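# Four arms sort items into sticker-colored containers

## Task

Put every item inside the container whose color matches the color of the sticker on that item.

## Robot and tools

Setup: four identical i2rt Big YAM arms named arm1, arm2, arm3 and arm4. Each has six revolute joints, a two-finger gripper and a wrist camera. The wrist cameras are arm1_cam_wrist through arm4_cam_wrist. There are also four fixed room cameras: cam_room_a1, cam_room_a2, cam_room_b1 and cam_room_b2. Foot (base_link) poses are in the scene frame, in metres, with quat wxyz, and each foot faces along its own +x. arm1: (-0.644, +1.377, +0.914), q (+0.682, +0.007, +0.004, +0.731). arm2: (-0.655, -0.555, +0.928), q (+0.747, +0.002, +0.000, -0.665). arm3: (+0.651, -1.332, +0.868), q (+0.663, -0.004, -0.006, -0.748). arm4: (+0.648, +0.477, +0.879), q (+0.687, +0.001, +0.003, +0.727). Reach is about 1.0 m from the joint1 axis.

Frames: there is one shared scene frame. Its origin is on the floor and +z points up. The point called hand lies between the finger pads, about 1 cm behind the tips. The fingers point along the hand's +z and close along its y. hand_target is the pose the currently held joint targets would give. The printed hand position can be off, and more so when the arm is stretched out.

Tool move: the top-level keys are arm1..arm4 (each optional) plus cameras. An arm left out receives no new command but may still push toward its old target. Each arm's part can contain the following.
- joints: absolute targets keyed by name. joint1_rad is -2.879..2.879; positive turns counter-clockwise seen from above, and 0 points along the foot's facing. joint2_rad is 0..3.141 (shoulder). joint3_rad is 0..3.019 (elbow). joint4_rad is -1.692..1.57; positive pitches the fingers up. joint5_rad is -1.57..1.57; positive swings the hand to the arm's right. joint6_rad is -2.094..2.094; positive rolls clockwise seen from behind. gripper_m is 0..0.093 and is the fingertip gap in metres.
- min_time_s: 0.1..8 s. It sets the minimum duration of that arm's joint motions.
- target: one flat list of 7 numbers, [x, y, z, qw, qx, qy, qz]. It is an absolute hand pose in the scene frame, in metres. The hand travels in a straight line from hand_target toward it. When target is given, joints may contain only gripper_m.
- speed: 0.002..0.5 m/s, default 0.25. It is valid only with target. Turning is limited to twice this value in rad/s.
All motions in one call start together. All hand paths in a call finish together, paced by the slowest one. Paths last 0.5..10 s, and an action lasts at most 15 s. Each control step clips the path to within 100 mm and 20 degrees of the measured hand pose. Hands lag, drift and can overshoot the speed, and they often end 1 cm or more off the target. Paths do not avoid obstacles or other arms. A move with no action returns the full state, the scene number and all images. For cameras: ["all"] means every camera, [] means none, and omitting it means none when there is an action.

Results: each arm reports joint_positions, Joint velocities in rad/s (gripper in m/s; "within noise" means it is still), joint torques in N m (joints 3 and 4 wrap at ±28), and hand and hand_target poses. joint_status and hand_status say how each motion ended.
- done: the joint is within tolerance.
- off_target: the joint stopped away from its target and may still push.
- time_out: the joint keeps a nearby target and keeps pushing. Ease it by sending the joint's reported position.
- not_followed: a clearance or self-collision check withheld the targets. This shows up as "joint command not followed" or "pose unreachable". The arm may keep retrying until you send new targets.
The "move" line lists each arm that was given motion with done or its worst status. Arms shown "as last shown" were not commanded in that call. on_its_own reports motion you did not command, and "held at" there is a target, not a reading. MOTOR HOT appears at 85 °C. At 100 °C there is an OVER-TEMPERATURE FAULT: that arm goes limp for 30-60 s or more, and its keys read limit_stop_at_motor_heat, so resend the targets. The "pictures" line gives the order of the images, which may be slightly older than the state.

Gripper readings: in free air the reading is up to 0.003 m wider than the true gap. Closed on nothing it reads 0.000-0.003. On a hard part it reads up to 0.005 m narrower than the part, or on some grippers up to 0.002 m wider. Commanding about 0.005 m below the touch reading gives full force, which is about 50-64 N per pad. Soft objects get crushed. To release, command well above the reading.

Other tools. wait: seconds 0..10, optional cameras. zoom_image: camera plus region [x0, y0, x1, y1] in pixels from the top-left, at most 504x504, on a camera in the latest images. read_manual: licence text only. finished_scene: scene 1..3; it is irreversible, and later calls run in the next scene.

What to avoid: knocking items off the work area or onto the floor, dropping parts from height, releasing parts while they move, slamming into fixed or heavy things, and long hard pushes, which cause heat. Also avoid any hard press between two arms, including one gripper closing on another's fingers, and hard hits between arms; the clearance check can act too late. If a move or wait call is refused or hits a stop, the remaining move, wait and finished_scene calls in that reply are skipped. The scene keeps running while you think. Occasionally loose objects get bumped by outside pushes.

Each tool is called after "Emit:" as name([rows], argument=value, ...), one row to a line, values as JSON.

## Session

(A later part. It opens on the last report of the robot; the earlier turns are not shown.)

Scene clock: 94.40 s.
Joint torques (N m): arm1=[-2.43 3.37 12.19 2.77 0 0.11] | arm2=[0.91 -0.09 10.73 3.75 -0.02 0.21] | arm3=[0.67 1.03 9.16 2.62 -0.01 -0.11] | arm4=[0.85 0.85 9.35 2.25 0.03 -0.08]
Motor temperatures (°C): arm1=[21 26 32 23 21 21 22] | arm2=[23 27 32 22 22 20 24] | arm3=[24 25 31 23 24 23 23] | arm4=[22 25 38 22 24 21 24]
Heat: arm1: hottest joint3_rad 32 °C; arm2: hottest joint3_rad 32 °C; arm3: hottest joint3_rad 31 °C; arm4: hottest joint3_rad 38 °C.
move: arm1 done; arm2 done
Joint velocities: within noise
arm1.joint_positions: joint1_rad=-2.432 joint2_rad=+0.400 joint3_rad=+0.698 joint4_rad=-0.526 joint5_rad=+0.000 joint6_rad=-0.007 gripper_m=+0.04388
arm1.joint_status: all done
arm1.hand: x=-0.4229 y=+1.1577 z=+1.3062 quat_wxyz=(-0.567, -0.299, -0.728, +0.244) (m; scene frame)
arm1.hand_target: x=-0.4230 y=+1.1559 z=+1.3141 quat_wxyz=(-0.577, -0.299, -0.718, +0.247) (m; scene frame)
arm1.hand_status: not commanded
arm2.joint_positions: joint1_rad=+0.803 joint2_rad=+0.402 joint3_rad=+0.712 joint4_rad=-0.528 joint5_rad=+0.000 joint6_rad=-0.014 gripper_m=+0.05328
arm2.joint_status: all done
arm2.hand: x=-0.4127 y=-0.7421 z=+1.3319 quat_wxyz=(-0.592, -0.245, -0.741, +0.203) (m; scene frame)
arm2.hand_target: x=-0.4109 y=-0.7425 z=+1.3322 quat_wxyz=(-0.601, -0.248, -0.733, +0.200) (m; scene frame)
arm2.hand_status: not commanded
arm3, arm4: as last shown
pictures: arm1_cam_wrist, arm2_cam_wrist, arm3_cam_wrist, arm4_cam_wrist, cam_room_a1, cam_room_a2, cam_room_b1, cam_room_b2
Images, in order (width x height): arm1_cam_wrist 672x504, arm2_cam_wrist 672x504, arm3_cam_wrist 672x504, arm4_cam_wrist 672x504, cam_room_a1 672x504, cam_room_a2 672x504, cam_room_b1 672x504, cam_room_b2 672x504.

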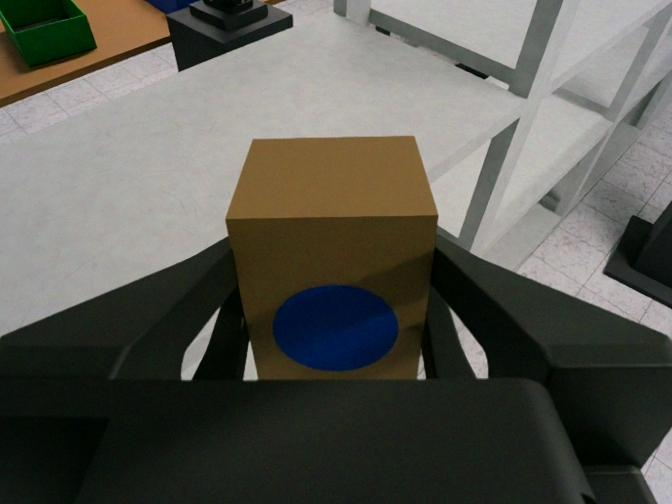

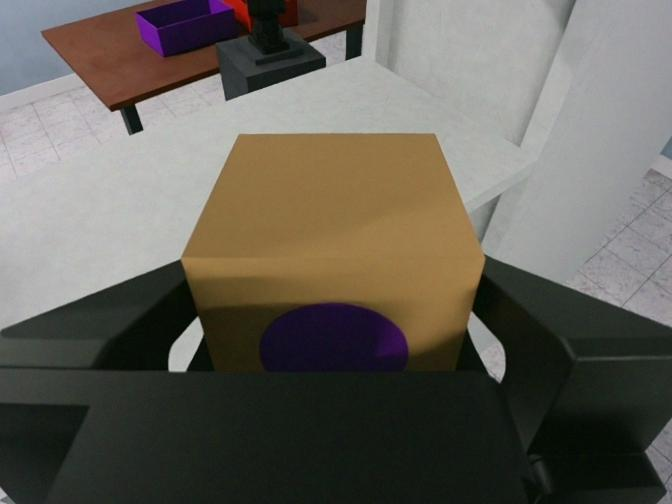

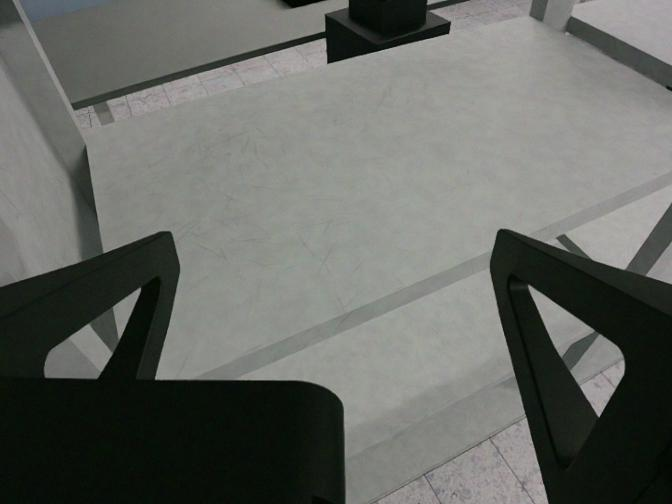

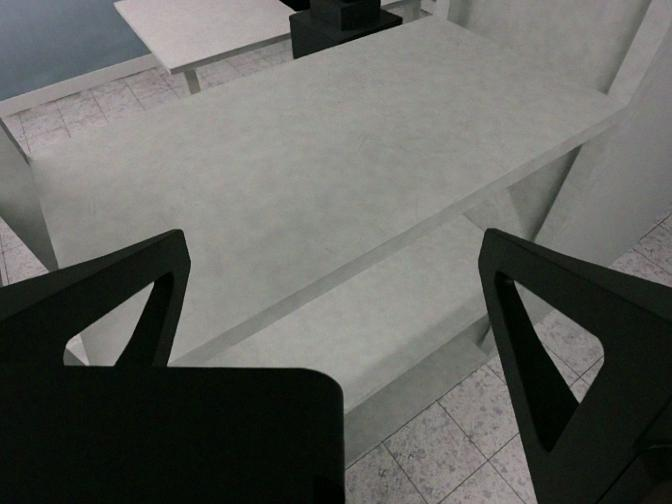

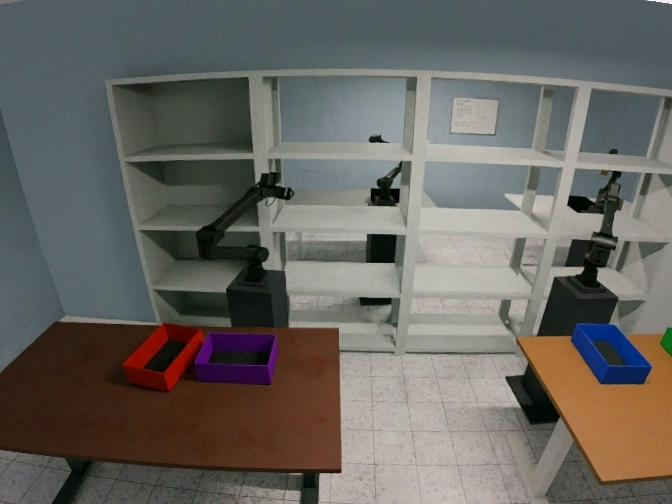

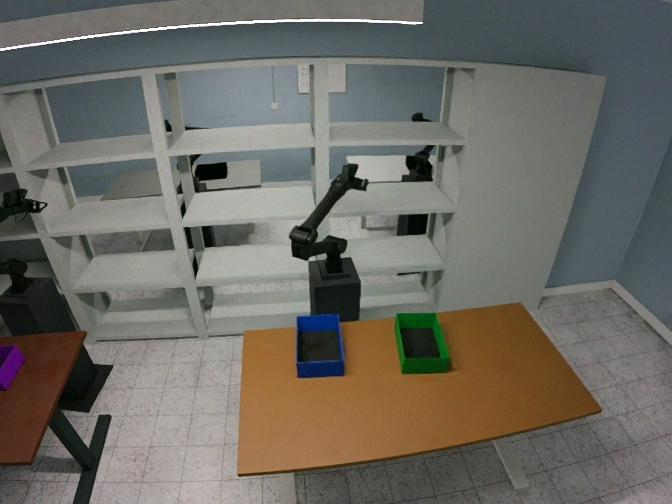

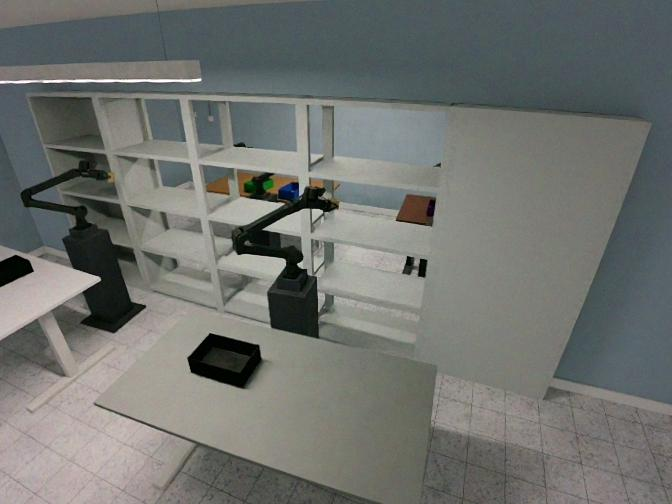

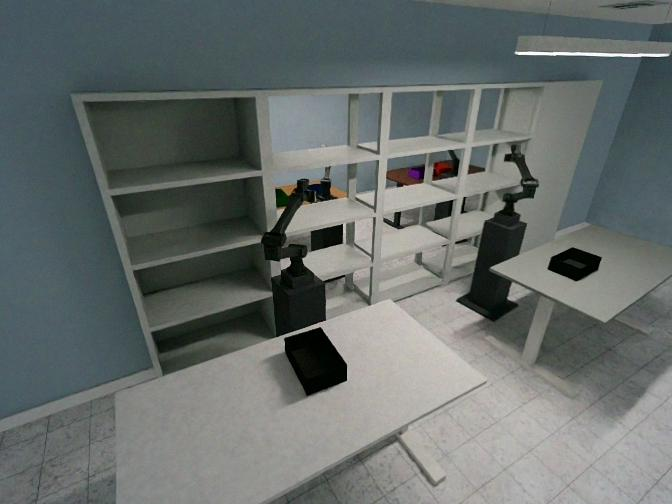

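Emit:
move(arm1={"target":[-0.35,1.02,1.18,0.595,0.235,0.747,-0.187],"speed":0.2}, arm2={"target":[-0.36,-0.80,1.19,0.6196,0.2047,0.738,-0.1718],"speed":0.2})

Emit:
move(arm1={"target":[-0.075,0.80,1.115,0.595,0.235,0.747,-0.187],"speed":0.2}, arm2={"target":[-0.075,-0.99,1.105,0.6196,0.2047,0.738,-0.1718],"speed":0.2}, cameras=["cam_room_a1","cam_room_a2","arm3_cam_wrist"])

Scene clock: 102.67 s.
Joint torques (N m): arm1=[-2.61 -4.13 12.3 2.62 -0.12 -0.03] | arm2=[0.03 -3.43 11.12 3.71 -0.25 -0.08] | arm3=[0.62 0.97 9.16 2.61 0 -0.12] | arm4=[0.85 0.62 9.35 2.09 0.01 -0.07]
Motor temperatures (°C): arm1=[21 26 33 23 21 21 22] | arm2=[23 26 32 22 22 20 24] | arm3=[24 25 31 23 24 23 23] | arm4=[22 24 36 22 24 21 24]
Heat: arm1: hottest joint3_rad 33 °C; arm2: hottest joint3_rad 32 °C; arm3: hottest joint3_rad 31 °C; arm4: hottest joint3_rad 36 °C.
move: arm1 off_target; arm2 done
Joint velocities: within noise
arm1.joint_positions: joint1_rad=-2.676 joint2_rad=+1.033 joint3_rad=+0.565 joint4_rad=+0.185 joint5_rad=-0.425 joint6_rad=-0.082 gripper_m=+0.04388
arm1.joint_status: not commanded
arm1.hand: x=-0.3491 y=+1.0254 z=+1.1618 quat_wxyz=(-0.581, -0.246, -0.757, +0.169) (m; scene frame)
arm1.hand_target: x=-0.3502 y=+1.0204 z=+1.1799 quat_wxyz=(-0.594, -0.235, -0.746, +0.187) (m; scene frame)
arm1.hand_status: off_target (0.019 m and 3.1 deg from the pose sent, 0.201 m and 10.5 deg at the start)
arm2.joint_positions: joint1_rad=+0.658 joint2_rad=+0.718 joint3_rad=+0.391 joint4_rad=+0.125 joint5_rad=-0.255 joint6_rad=-0.035 gripper_m=+0.05328
arm2.joint_status: not commanded
arm2.hand: x=-0.3583 y=-0.7977 z=+1.1870 quat_wxyz=(-0.614, -0.212, -0.743, +0.162) (m; scene frame)
arm2.hand_target: x=-0.3600 y=-0.8000 z=+1.1901 quat_wxyz=(-0.619, -0.205, -0.738, +0.172) (m; scene frame)
arm2.hand_status: done (0.004 m and 1.7 deg from the pose sent, 0.162 m and 6.6 deg at the start)
arm3, arm4: as last shown
pictures: none

Scene clock: 105.07 s.
Joint torques (N m): arm1=[-1.49 -17.26 16.02 1.48 0.02 0.12] | arm2=[1.44 -17.44 13.97 2.52 0.12 0.16] | arm3=[0.56 1.14 9.2 2.65 -0.01 -0.12] | arm4=[0.73 0.44 9.26 2.35 0.02 -0.06]
Motor temperatures (°C): arm1=[21 26 33 23 21 21 22] | arm2=[23 26 32 22 22 20 24] | arm3=[24 25 31 23 24 23 23] | arm4=[22 24 36 22 24 21 24]
Heat: arm1: hottest joint3_rad 33 °C; arm2: hottest joint3_rad 32 °C; arm3: hottest joint3_rad 31 °C; arm4: hottest joint3_rad 36 °C.
move: arm1 off_target; arm2 off_target
Joint velocities: within noise
arm1.joint_positions: joint1_rad=-2.491 joint2_rad=+1.973 joint3_rad=+1.399 joint4_rad=+0.304 joint5_rad=-0.233 joint6_rad=-0.051 gripper_m=+0.04388
arm1.joint_status: not commanded
arm1.hand: x=-0.0923 y=+0.8100 z=+1.0842 quat_wxyz=(-0.575, -0.243, -0.760, +0.180) (m; scene frame)
arm1.hand_target: x=-0.0769 y=+0.8022 z=+1.1156 quat_wxyz=(-0.595, -0.235, -0.746, +0.187) (m; scene frame)
arm1.hand_status: off_target (0.037 m and 2.9 deg from the pose sent, 0.358 m and 3.1 deg at the start)
arm2.joint_positions: joint1_rad=+0.773 joint2_rad=+1.841 joint3_rad=+1.076 joint4_rad=+0.553 joint5_rad=-0.132 joint6_rad=-0.035 gripper_m=+0.05327
arm2.joint_status: not commanded
arm2.hand: x=-0.0934 y=-0.9821 z=+1.0883 quat_wxyz=(-0.605, -0.208, -0.749, +0.170) (m; scene frame)
arm2.hand_target: x=-0.0763 y=-0.9888 z=+1.1052 quat_wxyz=(-0.620, -0.205, -0.738, +0.172) (m; scene frame)
arm2.hand_status: off_target (0.026 m and 2.1 deg from the pose sent, 0.352 m and 1.7 deg at the start)
arm3, arm4: as last shown
pictures: arm3_cam_wrist, cam_room_a1, cam_room_a2
Images, in order (width x height): arm3_cam_wrist 672x504, cam_room_a1 672x504, cam_room_a2 672x504.

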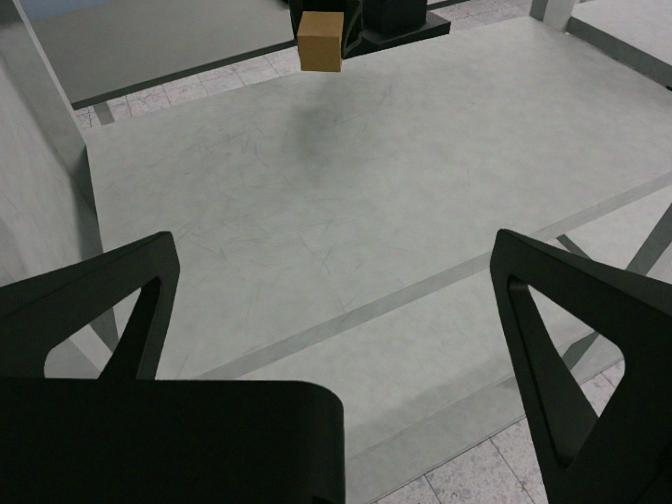

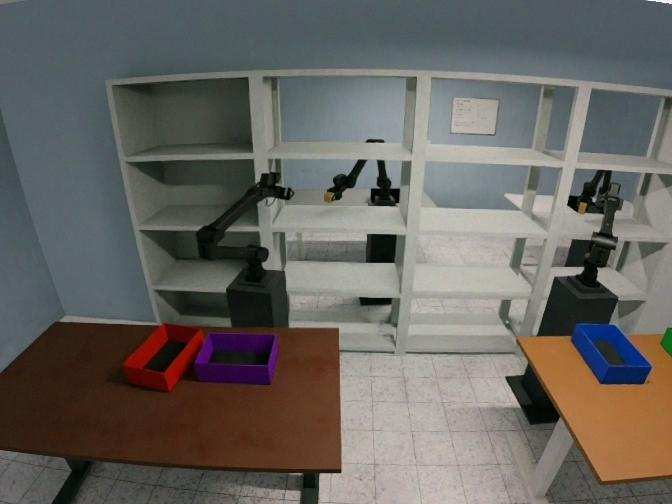

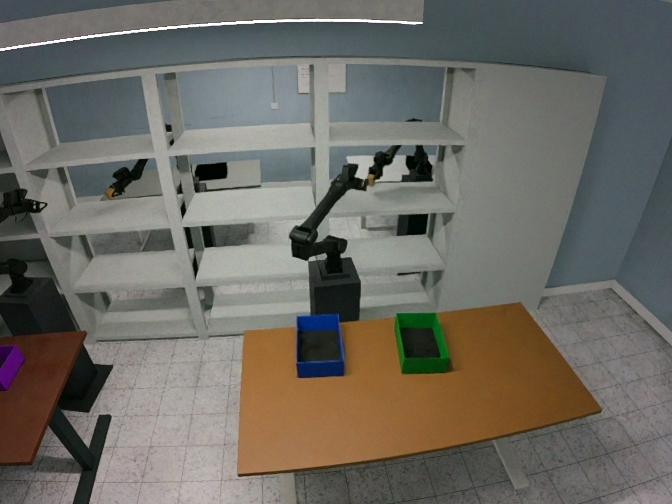

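Emit:
move(arm1={"target":[-0.07,0.797,1.075,0.61,0.231,0.735,-0.192],"speed":0.06}, arm2={"target":[-0.07,-0.993,1.06,0.635,0.2,0.725,-0.176],"speed":0.06})

Emit:
move(arm1={"target":[-0.07,0.797,1.06,0.61,0.231,0.735,-0.192],"speed":0.03}, arm2={"target":[-0.07,-0.993,1.042,0.635,0.2,0.725,-0.176],"speed":0.03})

Emit:
move(arm1={"target":[-0.07,0.797,1.045,0.61,0.231,0.735,-0.192],"speed":0.03}, arm2={"target":[-0.07,-0.993,1.03,0.635,0.2,0.725,-0.176],"speed":0.03})

Emit:
move(arm1={"target":[-0.07,0.797,1.032,0.61,0.231,0.735,-0.192],"speed":0.03}, arm2={"target":[-0.07,-0.993,1.018,0.635,0.2,0.725,-0.176],"speed":0.03}, cameras=["cam_room_a1","cam_room_a2","arm3_cam_wrist"])

Emit:
zoom_image(camera="cam_room_a2", region=[350, 160, 410, 210])

Emit:
zoom_image(camera="cam_room_a1", region=[300, 170, 360, 220])

Scene clock: 113.90 s.
Joint torques (N m): arm1=[-1.14 -16.56 14.15 2.66 0.05 0.1] | arm2=[1.49 -18.02 12.37 3.74 0.01 0.19] | arm3=[0.67 1.03 9.14 2.63 -0.01 -0.11] | arm4=[1.08 0.85 9.43 2.22 -0.01 -0.09]
Motor temperatures (°C): arm1=[21 26 34 23 21 21 22] | arm2=[23 27 32 22 22 20 24] | arm3=[24 25 31 23 24 23 23] | arm4=[22 24 35 22 24 21 24]
Heat: arm1: hottest joint3_rad 34 °C; arm2: hottest joint3_rad 32 °C; arm3: hottest joint3_rad 31 °C; arm4: hottest joint3_rad 35 °C.
move: arm1 off_target; arm2 off_target
Joint velocities: within noise
arm1.joint_positions: joint1_rad=-2.491 joint2_rad=+2.048 joint3_rad=+1.399 joint4_rad=+0.411 joint5_rad=-0.232 joint6_rad=-0.042 gripper_m=+0.04388
arm1.joint_status: not commanded
arm1.hand: x=-0.0870 y=+0.8031 z=+1.0507 quat_wxyz=(-0.587, -0.242, -0.751, +0.184) (m; scene frame)
arm1.hand_target: x=-0.0713 y=+0.7987 z=+1.0755 quat_wxyz=(-0.609, -0.231, -0.734, +0.192) (m; scene frame)
arm1.hand_status: off_target (0.030 m and 3.6 deg from the pose sent, 0.027 m and 5.3 deg at the start)
arm2.joint_positions: joint1_rad=+0.773 joint2_rad=+1.952 joint3_rad=+1.076 joint4_rad=+0.690 joint5_rad=-0.132 joint6_rad=-0.035 gripper_m=+0.05327
arm2.joint_status: not commanded
arm2.hand: x=-0.0874 y=-0.9868 z=+1.0454 quat_wxyz=(-0.615, -0.205, -0.741, +0.174) (m; scene frame)
arm2.hand_target: x=-0.0712 y=-0.9919 z=+1.0602 quat_wxyz=(-0.635, -0.200, -0.725, +0.176) (m; scene frame)
arm2.hand_status: off_target (0.024 m and 3.0 deg from the pose sent, 0.038 m and 4.5 deg at the start)
arm3, arm4: as last shown
pictures: none

Scene clock: 115.00 s.
Joint torques (N m): arm1=[-0.26 -16.73 13.53 2.76 0.05 0.15] | arm2=[1.49 -17.79 11.89 3.71 0.01 0.18] | arm3=[0.85 1.08 9.18 2.63 -0.01 -0.12] | arm4=[1.08 0.97 9.39 2.19 0.02 -0.1]
Motor temperatures (°C): arm1=[21 26 34 23 21 21 22] | arm2=[23 27 32 22 22 20 24] | arm3=[24 25 31 23 24 23 23] | arm4=[22 24 35 22 24 21 24]
Heat: arm1: hottest joint3_rad 34 °C; arm2: hottest joint3_rad 32 °C; arm3: hottest joint3_rad 31 °C; arm4: hottest joint3_rad 35 °C.
move: arm1 off_target; arm2 off_target
Joint velocities: within noise
arm1.joint_positions: joint1_rad=-2.491 joint2_rad=+2.069 joint3_rad=+1.399 joint4_rad=+0.442 joint5_rad=-0.231 joint6_rad=-0.041 gripper_m=+0.04388
arm1.joint_status: not commanded
arm1.hand: x=-0.0859 y=+0.8016 z=+1.0420 quat_wxyz=(-0.590, -0.240, -0.748, +0.186) (m; scene frame)
arm1.hand_target: x=-0.0710 y=+0.7982 z=+1.0603 quat_wxyz=(-0.609, -0.231, -0.734, +0.192) (m; scene frame)
arm1.hand_status: off_target (0.024 m and 3.0 deg from the pose sent, 0.020 m and 3.6 deg at the start)
arm2.joint_positions: joint1_rad=+0.773 joint2_rad=+1.987 joint3_rad=+1.076 joint4_rad=+0.730 joint5_rad=-0.132 joint6_rad=-0.035 gripper_m=+0.05327
arm2.joint_status: not commanded
arm2.hand: x=-0.0865 y=-0.9875 z=+1.0308 quat_wxyz=(-0.617, -0.204, -0.740, +0.175) (m; scene frame)
arm2.hand_target: x=-0.0710 y=-0.9920 z=+1.0421 quat_wxyz=(-0.635, -0.200, -0.725, +0.176) (m; scene frame)
arm2.hand_status: off_target (0.021 m and 2.8 deg from the pose sent, 0.019 m and 3.0 deg at the start)
arm3, arm4: as last shown
pictures: none

Scene clock: 116.00 s.
Joint torques (N m): arm1=[-0.67 -16.26 13.11 2.58 0.08 0.09] | arm2=[1.67 -17.61 11.69 3.62 0.01 0.19] | arm3=[0.56 1.03 9.13 2.66 -0.01 -0.12] | arm4=[0.67 0.79 9.31 2.19 0 -0.1]
Motor temperatures (°C): arm1=[21 26 34 23 21 21 22] | arm2=[23 27 32 22 22 20 24] | arm3=[24 25 31 23 24 23 23] | arm4=[22 24 35 22 24 21 24]
Heat: arm1: hottest joint3_rad 34 °C; arm2: hottest joint3_rad 32 °C; arm3: hottest joint3_rad 31 °C; arm4: hottest joint3_rad 35 °C.
move: arm1 off_target; arm2 off_target
Joint velocities: within noise
arm1.joint_positions: joint1_rad=-2.491 joint2_rad=+2.081 joint3_rad=+1.399 joint4_rad=+0.477 joint5_rad=-0.231 joint6_rad=-0.039 gripper_m=+0.04388
arm1.joint_status: not commanded
arm1.hand: x=-0.0846 y=+0.8002 z=+1.0407 quat_wxyz=(-0.598, -0.237, -0.742, +0.190) (m; scene frame)
arm1.hand_target: x=-0.0706 y=+0.7978 z=+1.0450 quat_wxyz=(-0.609, -0.231, -0.734, +0.192) (m; scene frame)
arm1.hand_status: off_target (0.016 m and 1.7 deg from the pose sent, 0.017 m and 3.0 deg at the start)
arm2.joint_positions: joint1_rad=+0.773 joint2_rad=+2.007 joint3_rad=+1.076 joint4_rad=+0.759 joint5_rad=-0.132 joint6_rad=-0.034 gripper_m=+0.05327
arm2.joint_status: not commanded
arm2.hand: x=-0.0860 y=-0.9879 z=+1.0241 quat_wxyz=(-0.620, -0.203, -0.737, +0.176) (m; scene frame)
arm2.hand_target: x=-0.0709 y=-0.9921 z=+1.0302 quat_wxyz=(-0.635, -0.200, -0.725, +0.176) (m; scene frame)
arm2.hand_status: off_target (0.018 m and 2.3 deg from the pose sent, 0.017 m and 2.8 deg at the start)
arm3, arm4: as last shown
pictures: none

Scene clock: 116.97 s.
Joint torques (N m): arm1=[-0.32 -15.38 12.66 2.39 0.08 0.11] | arm2=[1.49 -16.44 11.58 3.23 0.03 0.17] | arm3=[0.73 1.03 9.18 2.65 -0.01 -0.12] | arm4=[0.67 0.73 9.51 2.35 -0.02 -0.1]
Motor temperatures (°C): arm1=[21 26 34 23 21 21 22] | arm2=[23 27 32 22 22 20 24] | arm3=[24 25 31 23 24 23 23] | arm4=[22 24 35 22 24 21 24]
Heat: arm1: hottest joint3_rad 34 °C; arm2: hottest joint3_rad 32 °C; arm3: hottest joint3_rad 31 °C; arm4: hottest joint3_rad 35 °C.
move: arm1 off_target; arm2 off_target
Joint velocities: within noise
arm1.joint_positions: joint1_rad=-2.491 joint2_rad=+2.092 joint3_rad=+1.399 joint4_rad=+0.509 joint5_rad=-0.231 joint6_rad=-0.038 gripper_m=+0.04388
arm1.joint_status: not commanded
arm1.hand: x=-0.0836 y=+0.7989 z=+1.0398 quat_wxyz=(-0.605, -0.234, -0.736, +0.194) (m; scene frame)
arm1.hand_target: x=-0.0707 y=+0.7978 z=+1.0321 quat_wxyz=(-0.609, -0.231, -0.734, +0.192) (m; scene frame)
arm1.hand_status: off_target (0.016 m and 0.7 deg from the pose sent, 0.017 m and 1.7 deg at the start)
arm2.joint_positions: joint1_rad=+0.773 joint2_rad=+2.021 joint3_rad=+1.076 joint4_rad=+0.794 joint5_rad=-0.132 joint6_rad=-0.032 gripper_m=+0.05327
arm2.joint_status: not commanded
arm2.hand: x=-0.0853 y=-0.9884 z=+1.0229 quat_wxyz=(-0.627, -0.201, -0.731, +0.179) (m; scene frame)
arm2.hand_target: x=-0.0709 y=-0.9921 z=+1.0180 quat_wxyz=(-0.635, -0.200, -0.725, +0.176) (m; scene frame)
arm2.hand_status: off_target (0.017 m and 1.1 deg from the pose sent, 0.018 m and 2.3 deg at the start)
arm3, arm4: as last shown
pictures: arm3_cam_wrist, cam_room_a1, cam_room_a2
Images, in order (width x height): arm3_cam_wrist 672x504, cam_room_a1 672x504, cam_room_a2 672x504.

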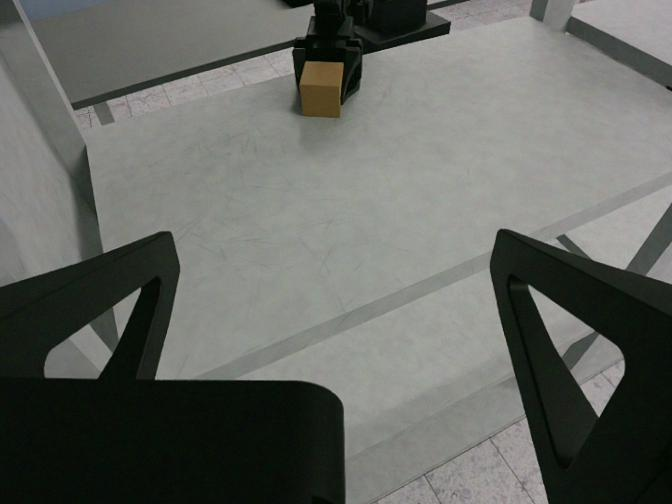

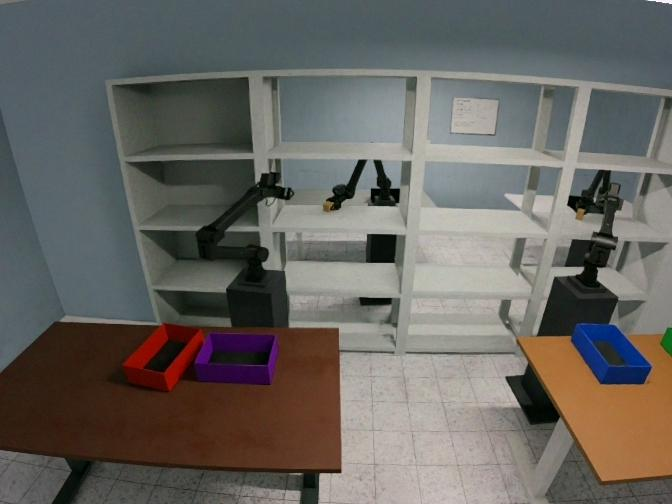

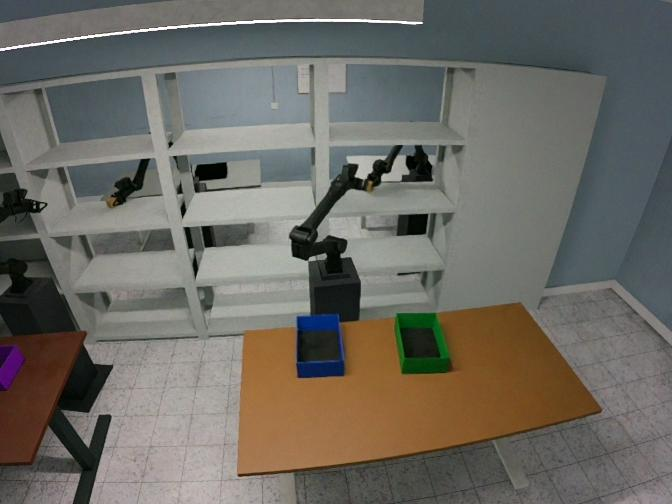

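Scaled by 8.400.

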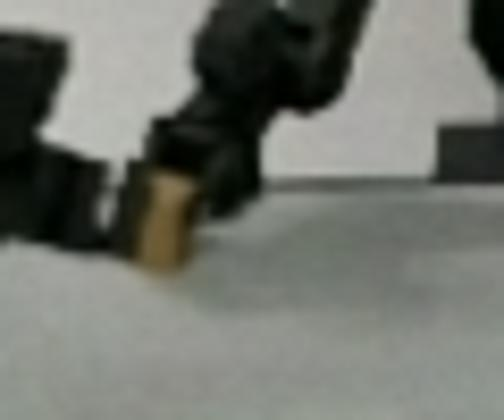

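Scaled by 8.400.

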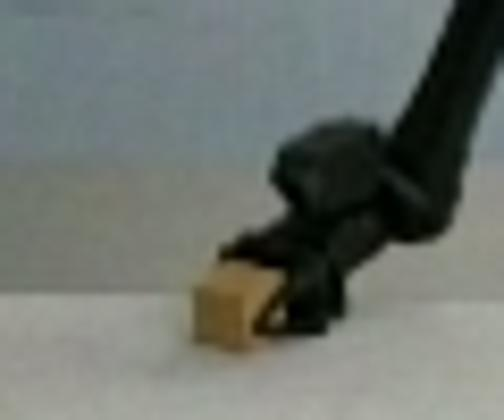

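Emit:
move(arm1={"target":[-0.077,0.798,1.039,0.605,0.234,0.736,-0.194],"speed":0.03}, arm2={"target":[-0.078,-0.990,1.026,0.63,0.2,0.729,-0.178],"speed":0.03})

Emit:
move(arm1={"joints":{"gripper_m":0.08}}, arm2={"joints":{"gripper_m":0.088}}, cameras=["arm1_cam_wrist","arm2_cam_wrist"])

Scene clock: 123.83 s.
Joint torques (N m): arm1=[-1.67 -17.9 11.21 1.5 0.17 0.03] | arm2=[1.26 -19.55 9.69 2.29 0.03 0.09] | arm3=[0.56 1.08 9.14 2.62 -0.01 -0.12] | arm4=[0.62 0.79 9.43 2.22 0.01 -0.09]
Motor temperatures (°C): arm1=[21 26 34 23 21 21 22] | arm2=[23 27 32 22 22 20 24] | arm3=[24 25 31 23 24 23 23] | arm4=[22 23 34 22 24 21 24]
Heat: arm1: hottest joint3_rad 34 °C; arm2: hottest joint3_rad 32 °C; arm3: hottest joint3_rad 31 °C; arm4: hottest joint3_rad 34 °C.
move: arm1 done; arm2 done
Joint velocities: within noise
arm1.joint_positions: joint1_rad=-2.491 joint2_rad=+2.092 joint3_rad=+1.399 joint4_rad=+0.509 joint5_rad=-0.230 joint6_rad=-0.038 gripper_m=+0.04388
arm1.joint_status: not commanded
arm1.hand: x=-0.0837 y=+0.7987 z=+1.0398 quat_wxyz=(-0.605, -0.235, -0.736, +0.195) (m; scene frame)
arm1.hand_target: x=-0.0771 y=+0.7982 z=+1.0391 quat_wxyz=(-0.605, -0.234, -0.736, +0.194) (m; scene frame)
arm1.hand_status: done (0.007 m and 0.1 deg from the pose sent, 0.007 m and 0.0 deg at the start)
arm2.joint_positions: joint1_rad=+0.773 joint2_rad=+2.021 joint3_rad=+1.076 joint4_rad=+0.794 joint5_rad=-0.132 joint6_rad=-0.032 gripper_m=+0.05327
arm2.joint_status: not commanded
arm2.hand: x=-0.0853 y=-0.9884 z=+1.0229 quat_wxyz=(-0.627, -0.201, -0.731, +0.179) (m; scene frame)
arm2.hand_target: x=-0.0781 y=-0.9898 z=+1.0260 quat_wxyz=(-0.630, -0.200, -0.729, +0.178) (m; scene frame)
arm2.hand_status: done (0.008 m and 0.4 deg from the pose sent, 0.008 m and 0.4 deg at the start)
arm3.joint_positions: joint1_rad=-1.878 joint2_rad=+0.399 joint3_rad=+0.707 joint4_rad=-0.518 joint5_rad=+0.000 joint6_rad=+0.007 gripper_m=+0.09400
arm3.joint_status: not commanded
arm3.hand: x=+0.3723 y=-1.1987 z=+1.2695 quat_wxyz=(+0.126, -0.760, +0.172, +0.613) (m; scene frame)
arm3.hand_target: x=+0.3721 y=-1.1955 z=+1.2695 quat_wxyz=(+0.132, -0.757, +0.172, +0.616) (m; scene frame)
arm3.hand_status: not commanded
arm4.joint_positions: joint1_rad=+0.900 joint2_rad=+0.403 joint3_rad=+0.699 joint4_rad=-0.520 joint5_rad=+0.002 joint6_rad=+0.013 gripper_m=+0.09398
arm4.joint_status: not commanded
arm4.hand: x=+0.3992 y=+0.6566 z=+1.2777 quat_wxyz=(-0.184, +0.742, -0.243, -0.597) (m; scene frame)
arm4.hand_target: x=+0.3987 y=+0.6564 z=+1.2838 quat_wxyz=(-0.190, +0.737, -0.236, -0.605) (m; scene frame)
arm4.hand_status: not commanded
pictures: none

Scene clock: 124.40 s.
Joint torques (N m): arm1=[-1.67 -16.91 11.26 1.65 0.06 0.03] | arm2=[1.26 -19.55 9.69 2.26 -0.01 0.09] | arm3=[0.79 1.03 9.2 2.59 -0.01 -0.12] | arm4=[0.44 0.62 9.37 2.18 0.01 -0.09]
Motor temperatures (°C): arm1=[21 26 34 23 21 21 22] | arm2=[23 27 32 22 22 20 24] | arm3=[24 25 31 23 24 23 23] | arm4=[22 23 34 22 24 21 24]
Heat: arm1: hottest joint3_rad 34 °C; arm2: hottest joint3_rad 32 °C; arm3: hottest joint3_rad 31 °C; arm4: hottest joint3_rad 34 °C.
move: arm1 done; arm2 done
Joint velocities: within noise
arm1.joint_positions: joint1_rad=-2.491 joint2_rad=+2.093 joint3_rad=+1.399 joint4_rad=+0.509 joint5_rad=-0.227 joint6_rad=-0.038 gripper_m=+0.07996
arm1.joint_status: all done
arm1.hand: x=-0.0841 y=+0.7983 z=+1.0392 quat_wxyz=(-0.604, -0.236, -0.736, +0.196) (m; scene frame)
arm1.hand_target: x=-0.0772 y=+0.7981 z=+1.0390 quat_wxyz=(-0.605, -0.234, -0.736, +0.194) (m; scene frame)
arm1.hand_status: not commanded
arm2.joint_positions: joint1_rad=+0.773 joint2_rad=+2.021 joint3_rad=+1.076 joint4_rad=+0.794 joint5_rad=-0.132 joint6_rad=-0.032 gripper_m=+0.08792
arm2.joint_status: all done
arm2.hand: x=-0.0853 y=-0.9885 z=+1.0229 quat_wxyz=(-0.627, -0.202, -0.731, +0.179) (m; scene frame)
arm2.hand_target: x=-0.0781 y=-0.9897 z=+1.0260 quat_wxyz=(-0.630, -0.200, -0.729, +0.178) (m; scene frame)
arm2.hand_status: not commanded
arm3, arm4: as last shown
pictures: arm1_cam_wrist, arm2_cam_wrist
Images, in order (width x height): arm1_cam_wrist 672x504, arm2_cam_wrist 672x504.

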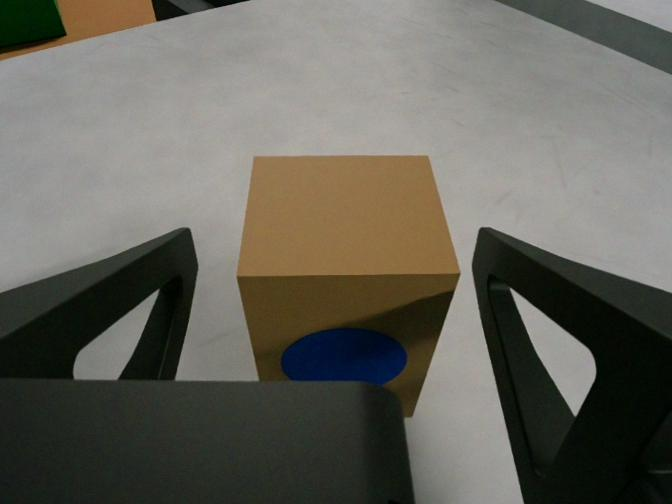

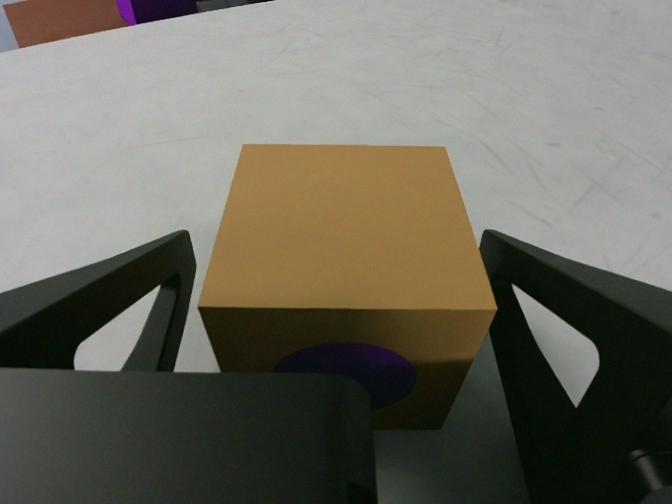

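Emit:
move(arm2={"target":[-0.086,-0.998,1.03,0.63,0.2,0.729,-0.178],"speed":0.06})

Emit:
move(arm1={"target":[-0.21,0.887,1.07,0.588,0.237,0.752,-0.185],"speed":0.12}, arm2={"target":[-0.215,-0.918,1.05,0.63,0.2,0.729,-0.178],"speed":0.12})

Emit:
move(arm1={"target":[-0.4,1.05,1.2,0.588,0.237,0.752,-0.185]}, arm2={"target":[-0.4,-0.80,1.2,0.6196,0.2047,0.738,-0.1718]}, arm3={"target":[0.34,-1.19,1.2,0.119,-0.801,0.170,0.561]}, arm4={"target":[0.36,0.64,1.2,0.119,-0.801,0.170,0.561]}, cameras=["arm1_cam_wrist","arm2_cam_wrist","arm3_cam_wrist","arm4_cam_wrist"])

Scene clock: 132.07 s.
Joint torques (N m): arm1=[-1.08 -17.14 11.29 1.61 0.05 0.06] | arm2=[-0.03 -20.66 9.4 1.94 -0.24 0.06] | arm3=[0.62 0.91 9.16 2.63 -0.01 -0.12] | arm4=[0.97 0.38 9.39 2.11 0 -0.07]
Motor temperatures (°C): arm1=[21 27 34 23 21 21 22] | arm2=[23 27 32 22 22 20 24] | arm3=[24 24 31 23 24 23 23] | arm4=[22 23 34 22 24 21 24]
Heat: arm1: hottest joint3_rad 34 °C; arm2: hottest joint3_rad 32 °C; arm3: hottest joint3_rad 31 °C; arm4: hottest joint3_rad 34 °C.
move: arm2 off_target
Joint velocities: within noise
arm1, arm3, arm4: as last shown
arm2.joint_positions: joint1_rad=+0.767 joint2_rad=+2.021 joint3_rad=+1.076 joint4_rad=+0.794 joint5_rad=-0.146 joint6_rad=-0.032 gripper_m=+0.08792
arm2.joint_status: not commanded
arm2.hand: x=-0.0865 y=-0.9896 z=+1.0230 quat_wxyz=(-0.628, -0.199, -0.731, +0.175) (m; scene frame)
arm2.hand_target: x=-0.0863 y=-0.9980 z=+1.0300 quat_wxyz=(-0.630, -0.200, -0.729, +0.178) (m; scene frame)
arm2.hand_status: off_target (0.011 m and 0.4 deg from the pose sent, 0.012 m and 0.4 deg at the start)
pictures: none

Scene clock: 134.00 s.
Joint torques (N m): arm1=[-2.49 -13.63 8.87 2.51 -0.09 -0.07] | arm2=[0.15 -15.33 6.16 3.48 -0.21 -0.02] | arm3=[0.67 0.97 9.17 2.61 0 -0.13] | arm4=[0.79 0.97 9.43 2.19 0.01 -0.1]
Motor temperatures (°C): arm1=[21 27 34 23 21 21 22] | arm2=[23 27 32 22 22 20 24] | arm3=[24 24 31 23 24 23 23] | arm4=[22 23 34 22 24 21 24]
Heat: arm1: hottest joint3_rad 34 °C; arm2: hottest joint3_rad 32 °C; arm3: hottest joint3_rad 31 °C; arm4: hottest joint3_rad 34 °C.
move: arm1 off_target; arm2 done
Joint velocities: within noise
arm1.joint_positions: joint1_rad=-2.562 joint2_rad=+1.747 joint3_rad=+0.939 joint4_rad=+0.532 joint5_rad=-0.311 joint6_rad=-0.060 gripper_m=+0.07996
arm1.joint_status: not commanded
arm1.hand: x=-0.2069 y=+0.8911 z=+1.0557 quat_wxyz=(-0.577, -0.244, -0.760, +0.173) (m; scene frame)
arm1.hand_target: x=-0.2100 y=+0.8870 z=+1.0701 quat_wxyz=(-0.587, -0.237, -0.751, +0.185) (m; scene frame)
arm1.hand_status: off_target (0.015 m and 2.2 deg from the pose sent, 0.157 m and 2.9 deg at the start)
arm2.joint_positions: joint1_rad=+0.713 joint2_rad=+1.733 joint3_rad=+0.654 joint4_rad=+0.909 joint5_rad=-0.199 joint6_rad=-0.032 gripper_m=+0.08792
arm2.joint_status: not commanded
arm2.hand: x=-0.2105 y=-0.9163 z=+1.0429 quat_wxyz=(-0.623, -0.205, -0.735, +0.170) (m; scene frame)
arm2.hand_target: x=-0.2149 y=-0.9181 z=+1.0499 quat_wxyz=(-0.630, -0.200, -0.729, +0.178) (m; scene frame)
arm2.hand_status: done (0.009 m and 1.5 deg from the pose sent, 0.150 m and 0.4 deg at the start)
arm3, arm4: as last shown
pictures: none

Scene clock: 135.83 s.
Joint torques (N m): arm1=[-2.43 -0.21 11.9 1.43 -0.17 0] | arm2=[0.26 -1.2 12.04 1.91 -0.26 -0.06] | arm3=[2.32 -0.21 9.58 2.55 0.11 -0.13] | arm4=[0.97 0.44 9.8 2.17 -0.09 -0.11]
Motor temperatures (°C): arm1=[21 27 34 23 21 21 22] | arm2=[23 27 32 22 22 20 24] | arm3=[24 24 31 23 24 23 23] | arm4=[22 23 34 22 24 21 24]
Heat: arm1: hottest joint3_rad 34 °C; arm2: hottest joint3_rad 32 °C; arm3: hottest joint3_rad 31 °C; arm4: hottest joint3_rad 34 °C.
move: arm1 done; arm2 done; arm3 done; arm4 done
Joint velocities: within noise
arm1.joint_positions: joint1_rad=-2.790 joint2_rad=+0.804 joint3_rad=+0.541 joint4_rad=+0.016 joint5_rad=-0.531 joint6_rad=-0.122 gripper_m=+0.07996
arm1.joint_status: not commanded
arm1.hand: x=-0.3983 y=+1.0525 z=+1.2053 quat_wxyz=(-0.594, -0.233, -0.747, +0.186) (m; scene frame)
arm1.hand_target: x=-0.4000 y=+1.0502 z=+1.2000 quat_wxyz=(-0.588, -0.237, -0.751, +0.185) (m; scene frame)
arm1.hand_status: done (0.006 m and 1.0 deg from the pose sent, 0.289 m and 2.2 deg at the start)
arm2.joint_positions: joint1_rad=+0.502 joint2_rad=+0.575 joint3_rad=+0.372 joint4_rad=+0.036 joint5_rad=-0.406 joint6_rad=-0.064 gripper_m=+0.08792
arm2.joint_status: not commanded
arm2.hand: x=-0.3993 y=-0.7982 z=+1.2053 quat_wxyz=(-0.628, -0.205, -0.731, +0.172) (m; scene frame)
arm2.hand_target: x=-0.4000 y=-0.7999 z=+1.2000 quat_wxyz=(-0.620, -0.205, -0.738, +0.172) (m; scene frame)
arm2.hand_status: done (0.006 m and 1.2 deg from the pose sent, 0.272 m and 0.5 deg at the start)
arm3.joint_positions: joint1_rad=-1.872 joint2_rad=+0.512 joint3_rad=+0.630 joint4_rad=-0.470 joint5_rad=+0.012 joint6_rad=+0.001 gripper_m=+0.09400
arm3.joint_status: not commanded
arm3.hand: x=+0.3439 y=-1.1867 z=+1.2000 quat_wxyz=(+0.119, -0.802, +0.179, +0.557) (m; scene frame)
arm3.hand_target: x=+0.3401 y=-1.1900 z=+1.2000 quat_wxyz=(+0.119, -0.801, +0.170, +0.561) (m; scene frame)
arm3.hand_status: done (0.005 m and 1.1 deg from the pose sent, 0.077 m and 7.7 deg at the start)
arm4.joint_positions: joint1_rad=+0.914 joint2_rad=+0.483 joint3_rad=+0.585 joint4_rad=-0.475 joint5_rad=-0.158 joint6_rad=-0.051 gripper_m=+0.09398
arm4.joint_status: not commanded
arm4.hand: x=+0.3643 y=+0.6409 z=+1.1956 quat_wxyz=(-0.116, +0.804, -0.182, -0.555) (m; scene frame)
arm4.hand_target: x=+0.3602 y=+0.6400 z=+1.1998 quat_wxyz=(-0.119, +0.801, -0.170, -0.561) (m; scene frame)
arm4.hand_status: done (0.006 m and 1.6 deg from the pose sent, 0.089 m and 13.7 deg at the start)
pictures: arm1_cam_wrist, arm2_cam_wrist, arm3_cam_wrist, arm4_cam_wrist
Images, in order (width x height): arm1_cam_wrist 672x504, arm2_cam_wrist 672x504, arm3_cam_wrist 672x504, arm4_cam_wrist 672x504.

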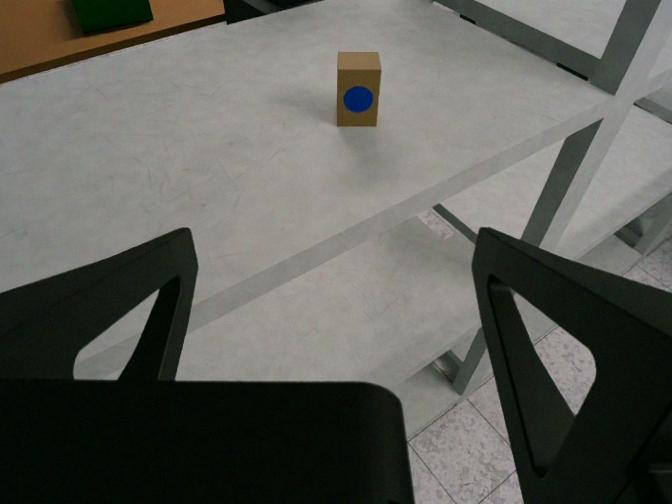

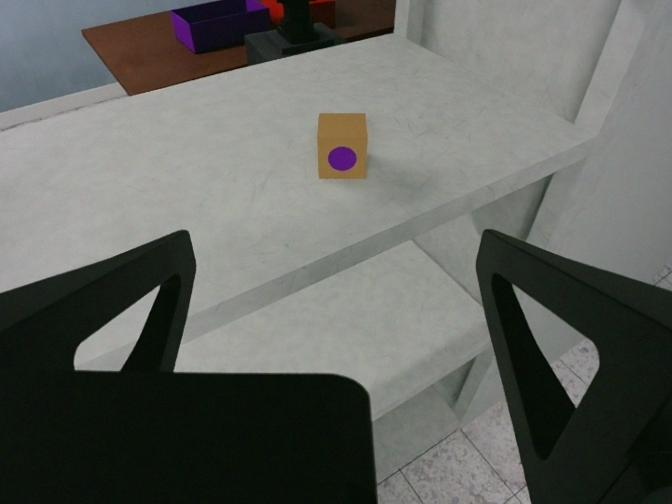

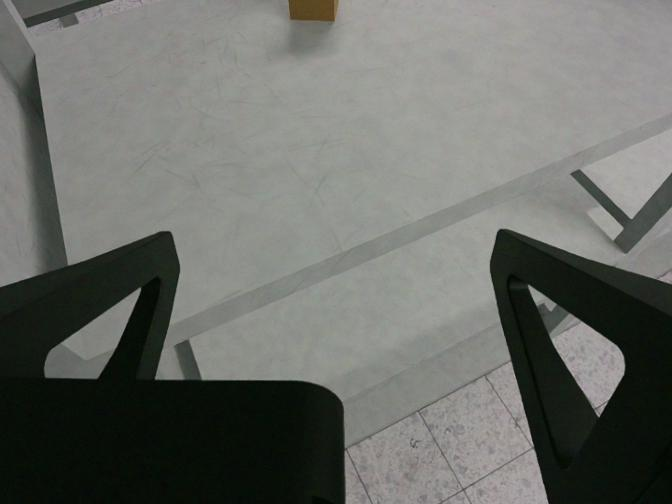

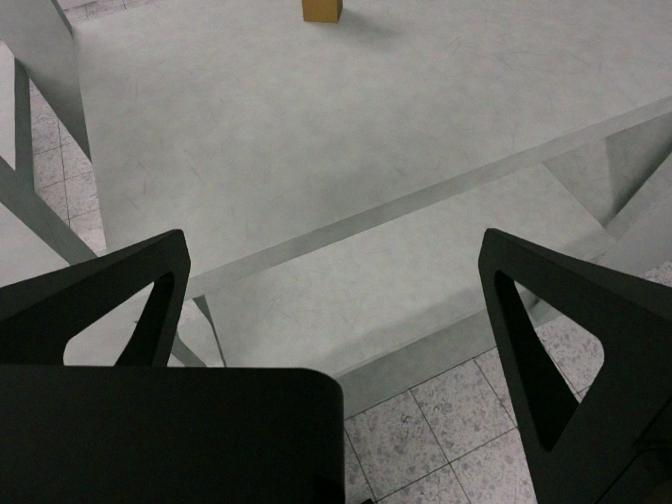

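Emit:
move(arm3={"target":[-0.014,-1.036,1.085,0.1533,-0.7894,0.2189,0.5527],"speed":0.2}, arm4={"target":[-0.016,0.747,1.09,0.1725,-0.7813,0.2463,0.547],"speed":0.2}, cameras=["arm3_cam_wrist","arm4_cam_wrist"])

Scene clock: 151.10 s.
Joint torques (N m): arm1=[-2.32 -0.38 11.86 1.43 -0.17 -0.06] | arm2=[0.15 -1.2 12.05 1.91 -0.25 -0.08] | arm3=[2.61 -18.61 12.82 2.21 0.16 0.03] | arm4=[1.38 -17.32 11.54 1.73 0.28 0.18]
Motor temperatures (°C): arm1=[21 26 34 23 21 21 22] | arm2=[23 26 34 22 22 20 23] | arm3=[24 24 31 23 24 23 23] | arm4=[22 23 36 22 24 21 24]
Heat: arm1: hottest joint3_rad 34 °C; arm2: hottest joint3_rad 34 °C; arm3: hottest joint3_rad 31 °C; arm4: hottest joint3_rad 36 °C.
move: arm3 off_target; arm4 off_target
Joint velocities: within noise
arm1, arm2: as last shown
arm3.joint_positions: joint1_rad=-1.841 joint2_rad=+1.750 joint3_rad=+1.200 joint4_rad=+0.147 joint5_rad=+0.156 joint6_rad=+0.038 gripper_m=+0.09400
arm3.joint_status: not commanded
arm3.hand: x=+0.0065 y=-1.0338 z=+1.0575 quat_wxyz=(+0.155, -0.805, +0.222, +0.528) (m; scene frame)
arm3.hand_target: x=-0.0121 y=-1.0370 z=+1.0855 quat_wxyz=(+0.153, -0.789, +0.219, +0.553) (m; scene frame)
arm3.hand_status: off_target (0.034 m and 3.4 deg from the pose sent, 0.405 m and 6.2 deg at the start)
arm4.joint_positions: joint1_rad=+1.191 joint2_rad=+1.746 joint3_rad=+1.178 joint4_rad=+0.159 joint5_rad=+0.273 joint6_rad=+0.084 gripper_m=+0.09398
arm4.joint_status: not commanded
arm4.hand: x=+0.0015 y=+0.7447 z=+1.0712 quat_wxyz=(-0.176, +0.795, -0.242, -0.528) (m; scene frame)
arm4.hand_target: x=-0.0146 y=+0.7463 z=+1.0903 quat_wxyz=(-0.172, +0.781, -0.246, -0.547) (m; scene frame)
arm4.hand_status: off_target (0.026 m and 2.8 deg from the pose sent, 0.409 m and 10.2 deg at the start)
pictures: arm3_cam_wrist, arm4_cam_wrist
Images, in order (width x height): arm3_cam_wrist 672x504, arm4_cam_wrist 672x504.

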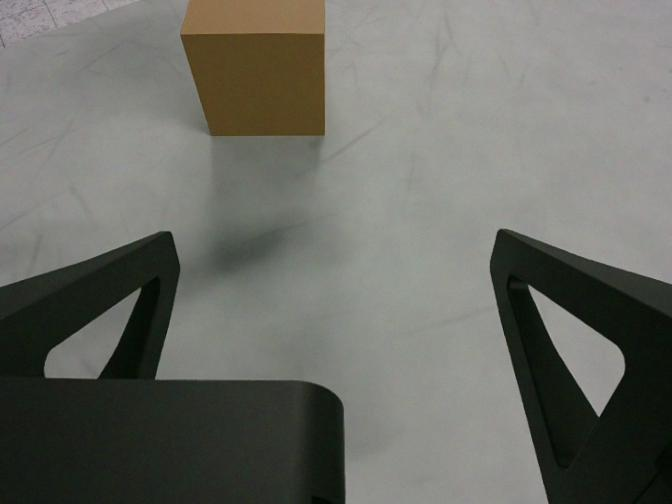

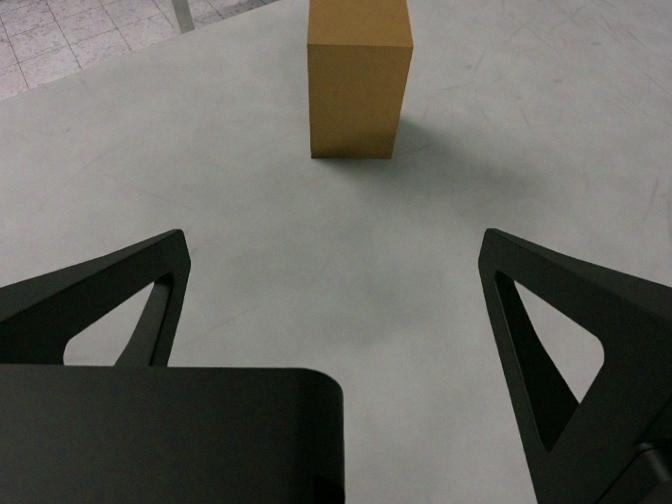

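Emit:
move(arm3={"target":[-0.072,-1.028,1.068,0.1533,-0.7894,0.2189,0.5527],"speed":0.12}, arm4={"target":[-0.075,0.809,1.053,0.1725,-0.7813,0.2463,0.547],"speed":0.12}, cameras=["arm3_cam_wrist","arm4_cam_wrist"])

Scene clock: 166.97 s.
Joint torques (N m): arm1=[-2.84 -0.44 11.63 1.43 -0.13 -0.08] | arm2=[0.21 -1.14 12.04 1.91 -0.25 -0.08] | arm3=[2.43 -20.13 13.24 1.47 0.17 0.01] | arm4=[0.85 -19.78 11.89 1.73 -0.03 -0.02]
Motor temperatures (°C): arm1=[21 25 34 23 21 21 22] | arm2=[23 26 34 22 22 20 23] | arm3=[24 24 32 23 24 23 23] | arm4=[22 23 38 22 24 21 24]
Heat: arm1: hottest joint3_rad 34 °C; arm2: hottest joint3_rad 34 °C; arm3: hottest joint3_rad 32 °C; arm4: hottest joint3_rad 38 °C.
move: arm3 off_target; arm4 off_target
Joint velocities: within noise
arm1, arm2: as last shown
arm3.joint_positions: joint1_rad=-1.818 joint2_rad=+1.893 joint3_rad=+1.373 joint4_rad=+0.140 joint5_rad=+0.177 joint6_rad=+0.045 gripper_m=+0.09400
arm3.joint_status: not commanded
arm3.hand: x=-0.0523 y=-1.0248 z=+1.0493 quat_wxyz=(+0.157, -0.799, +0.221, +0.537) (m; scene frame)
arm3.hand_target: x=-0.0704 y=-1.0289 z=+1.0681 quat_wxyz=(+0.153, -0.789, +0.219, +0.553) (m; scene frame)
arm3.hand_status: off_target (0.027 m and 2.1 deg from the pose sent, 0.080 m and 3.4 deg at the start)
arm4.joint_positions: joint1_rad=+1.136 joint2_rad=+1.958 joint3_rad=+1.400 joint4_rad=+0.161 joint5_rad=+0.221 joint6_rad=+0.084 gripper_m=+0.09398
arm4.joint_status: not commanded
arm4.hand: x=-0.0588 y=+0.8010 z=+1.0407 quat_wxyz=(-0.170, +0.790, -0.251, -0.533) (m; scene frame)
arm4.hand_target: x=-0.0735 y=+0.8085 z=+1.0532 quat_wxyz=(-0.173, +0.781, -0.246, -0.547) (m; scene frame)
arm4.hand_status: off_target (0.022 m and 2.0 deg from the pose sent, 0.102 m and 2.8 deg at the start)
pictures: arm3_cam_wrist, arm4_cam_wrist
Images, in order (width x height): arm3_cam_wrist 672x504, arm4_cam_wrist 672x504.

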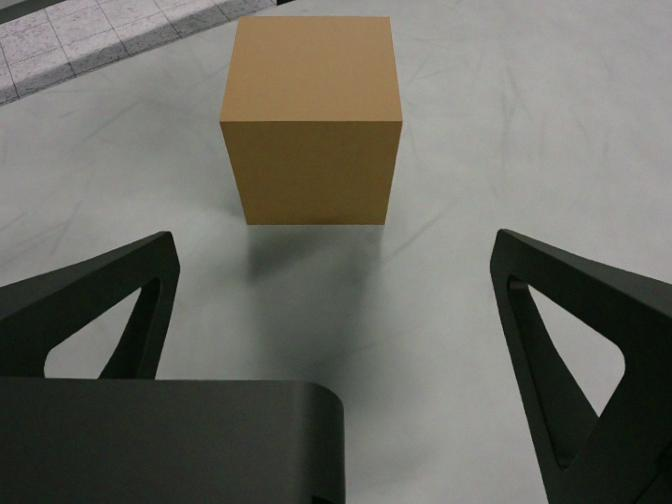

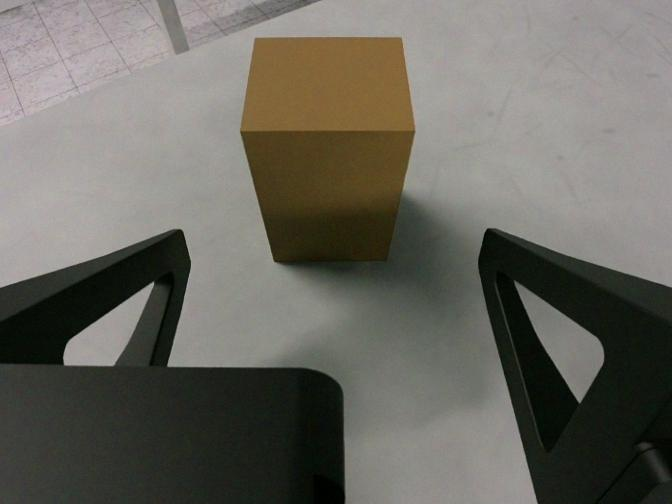

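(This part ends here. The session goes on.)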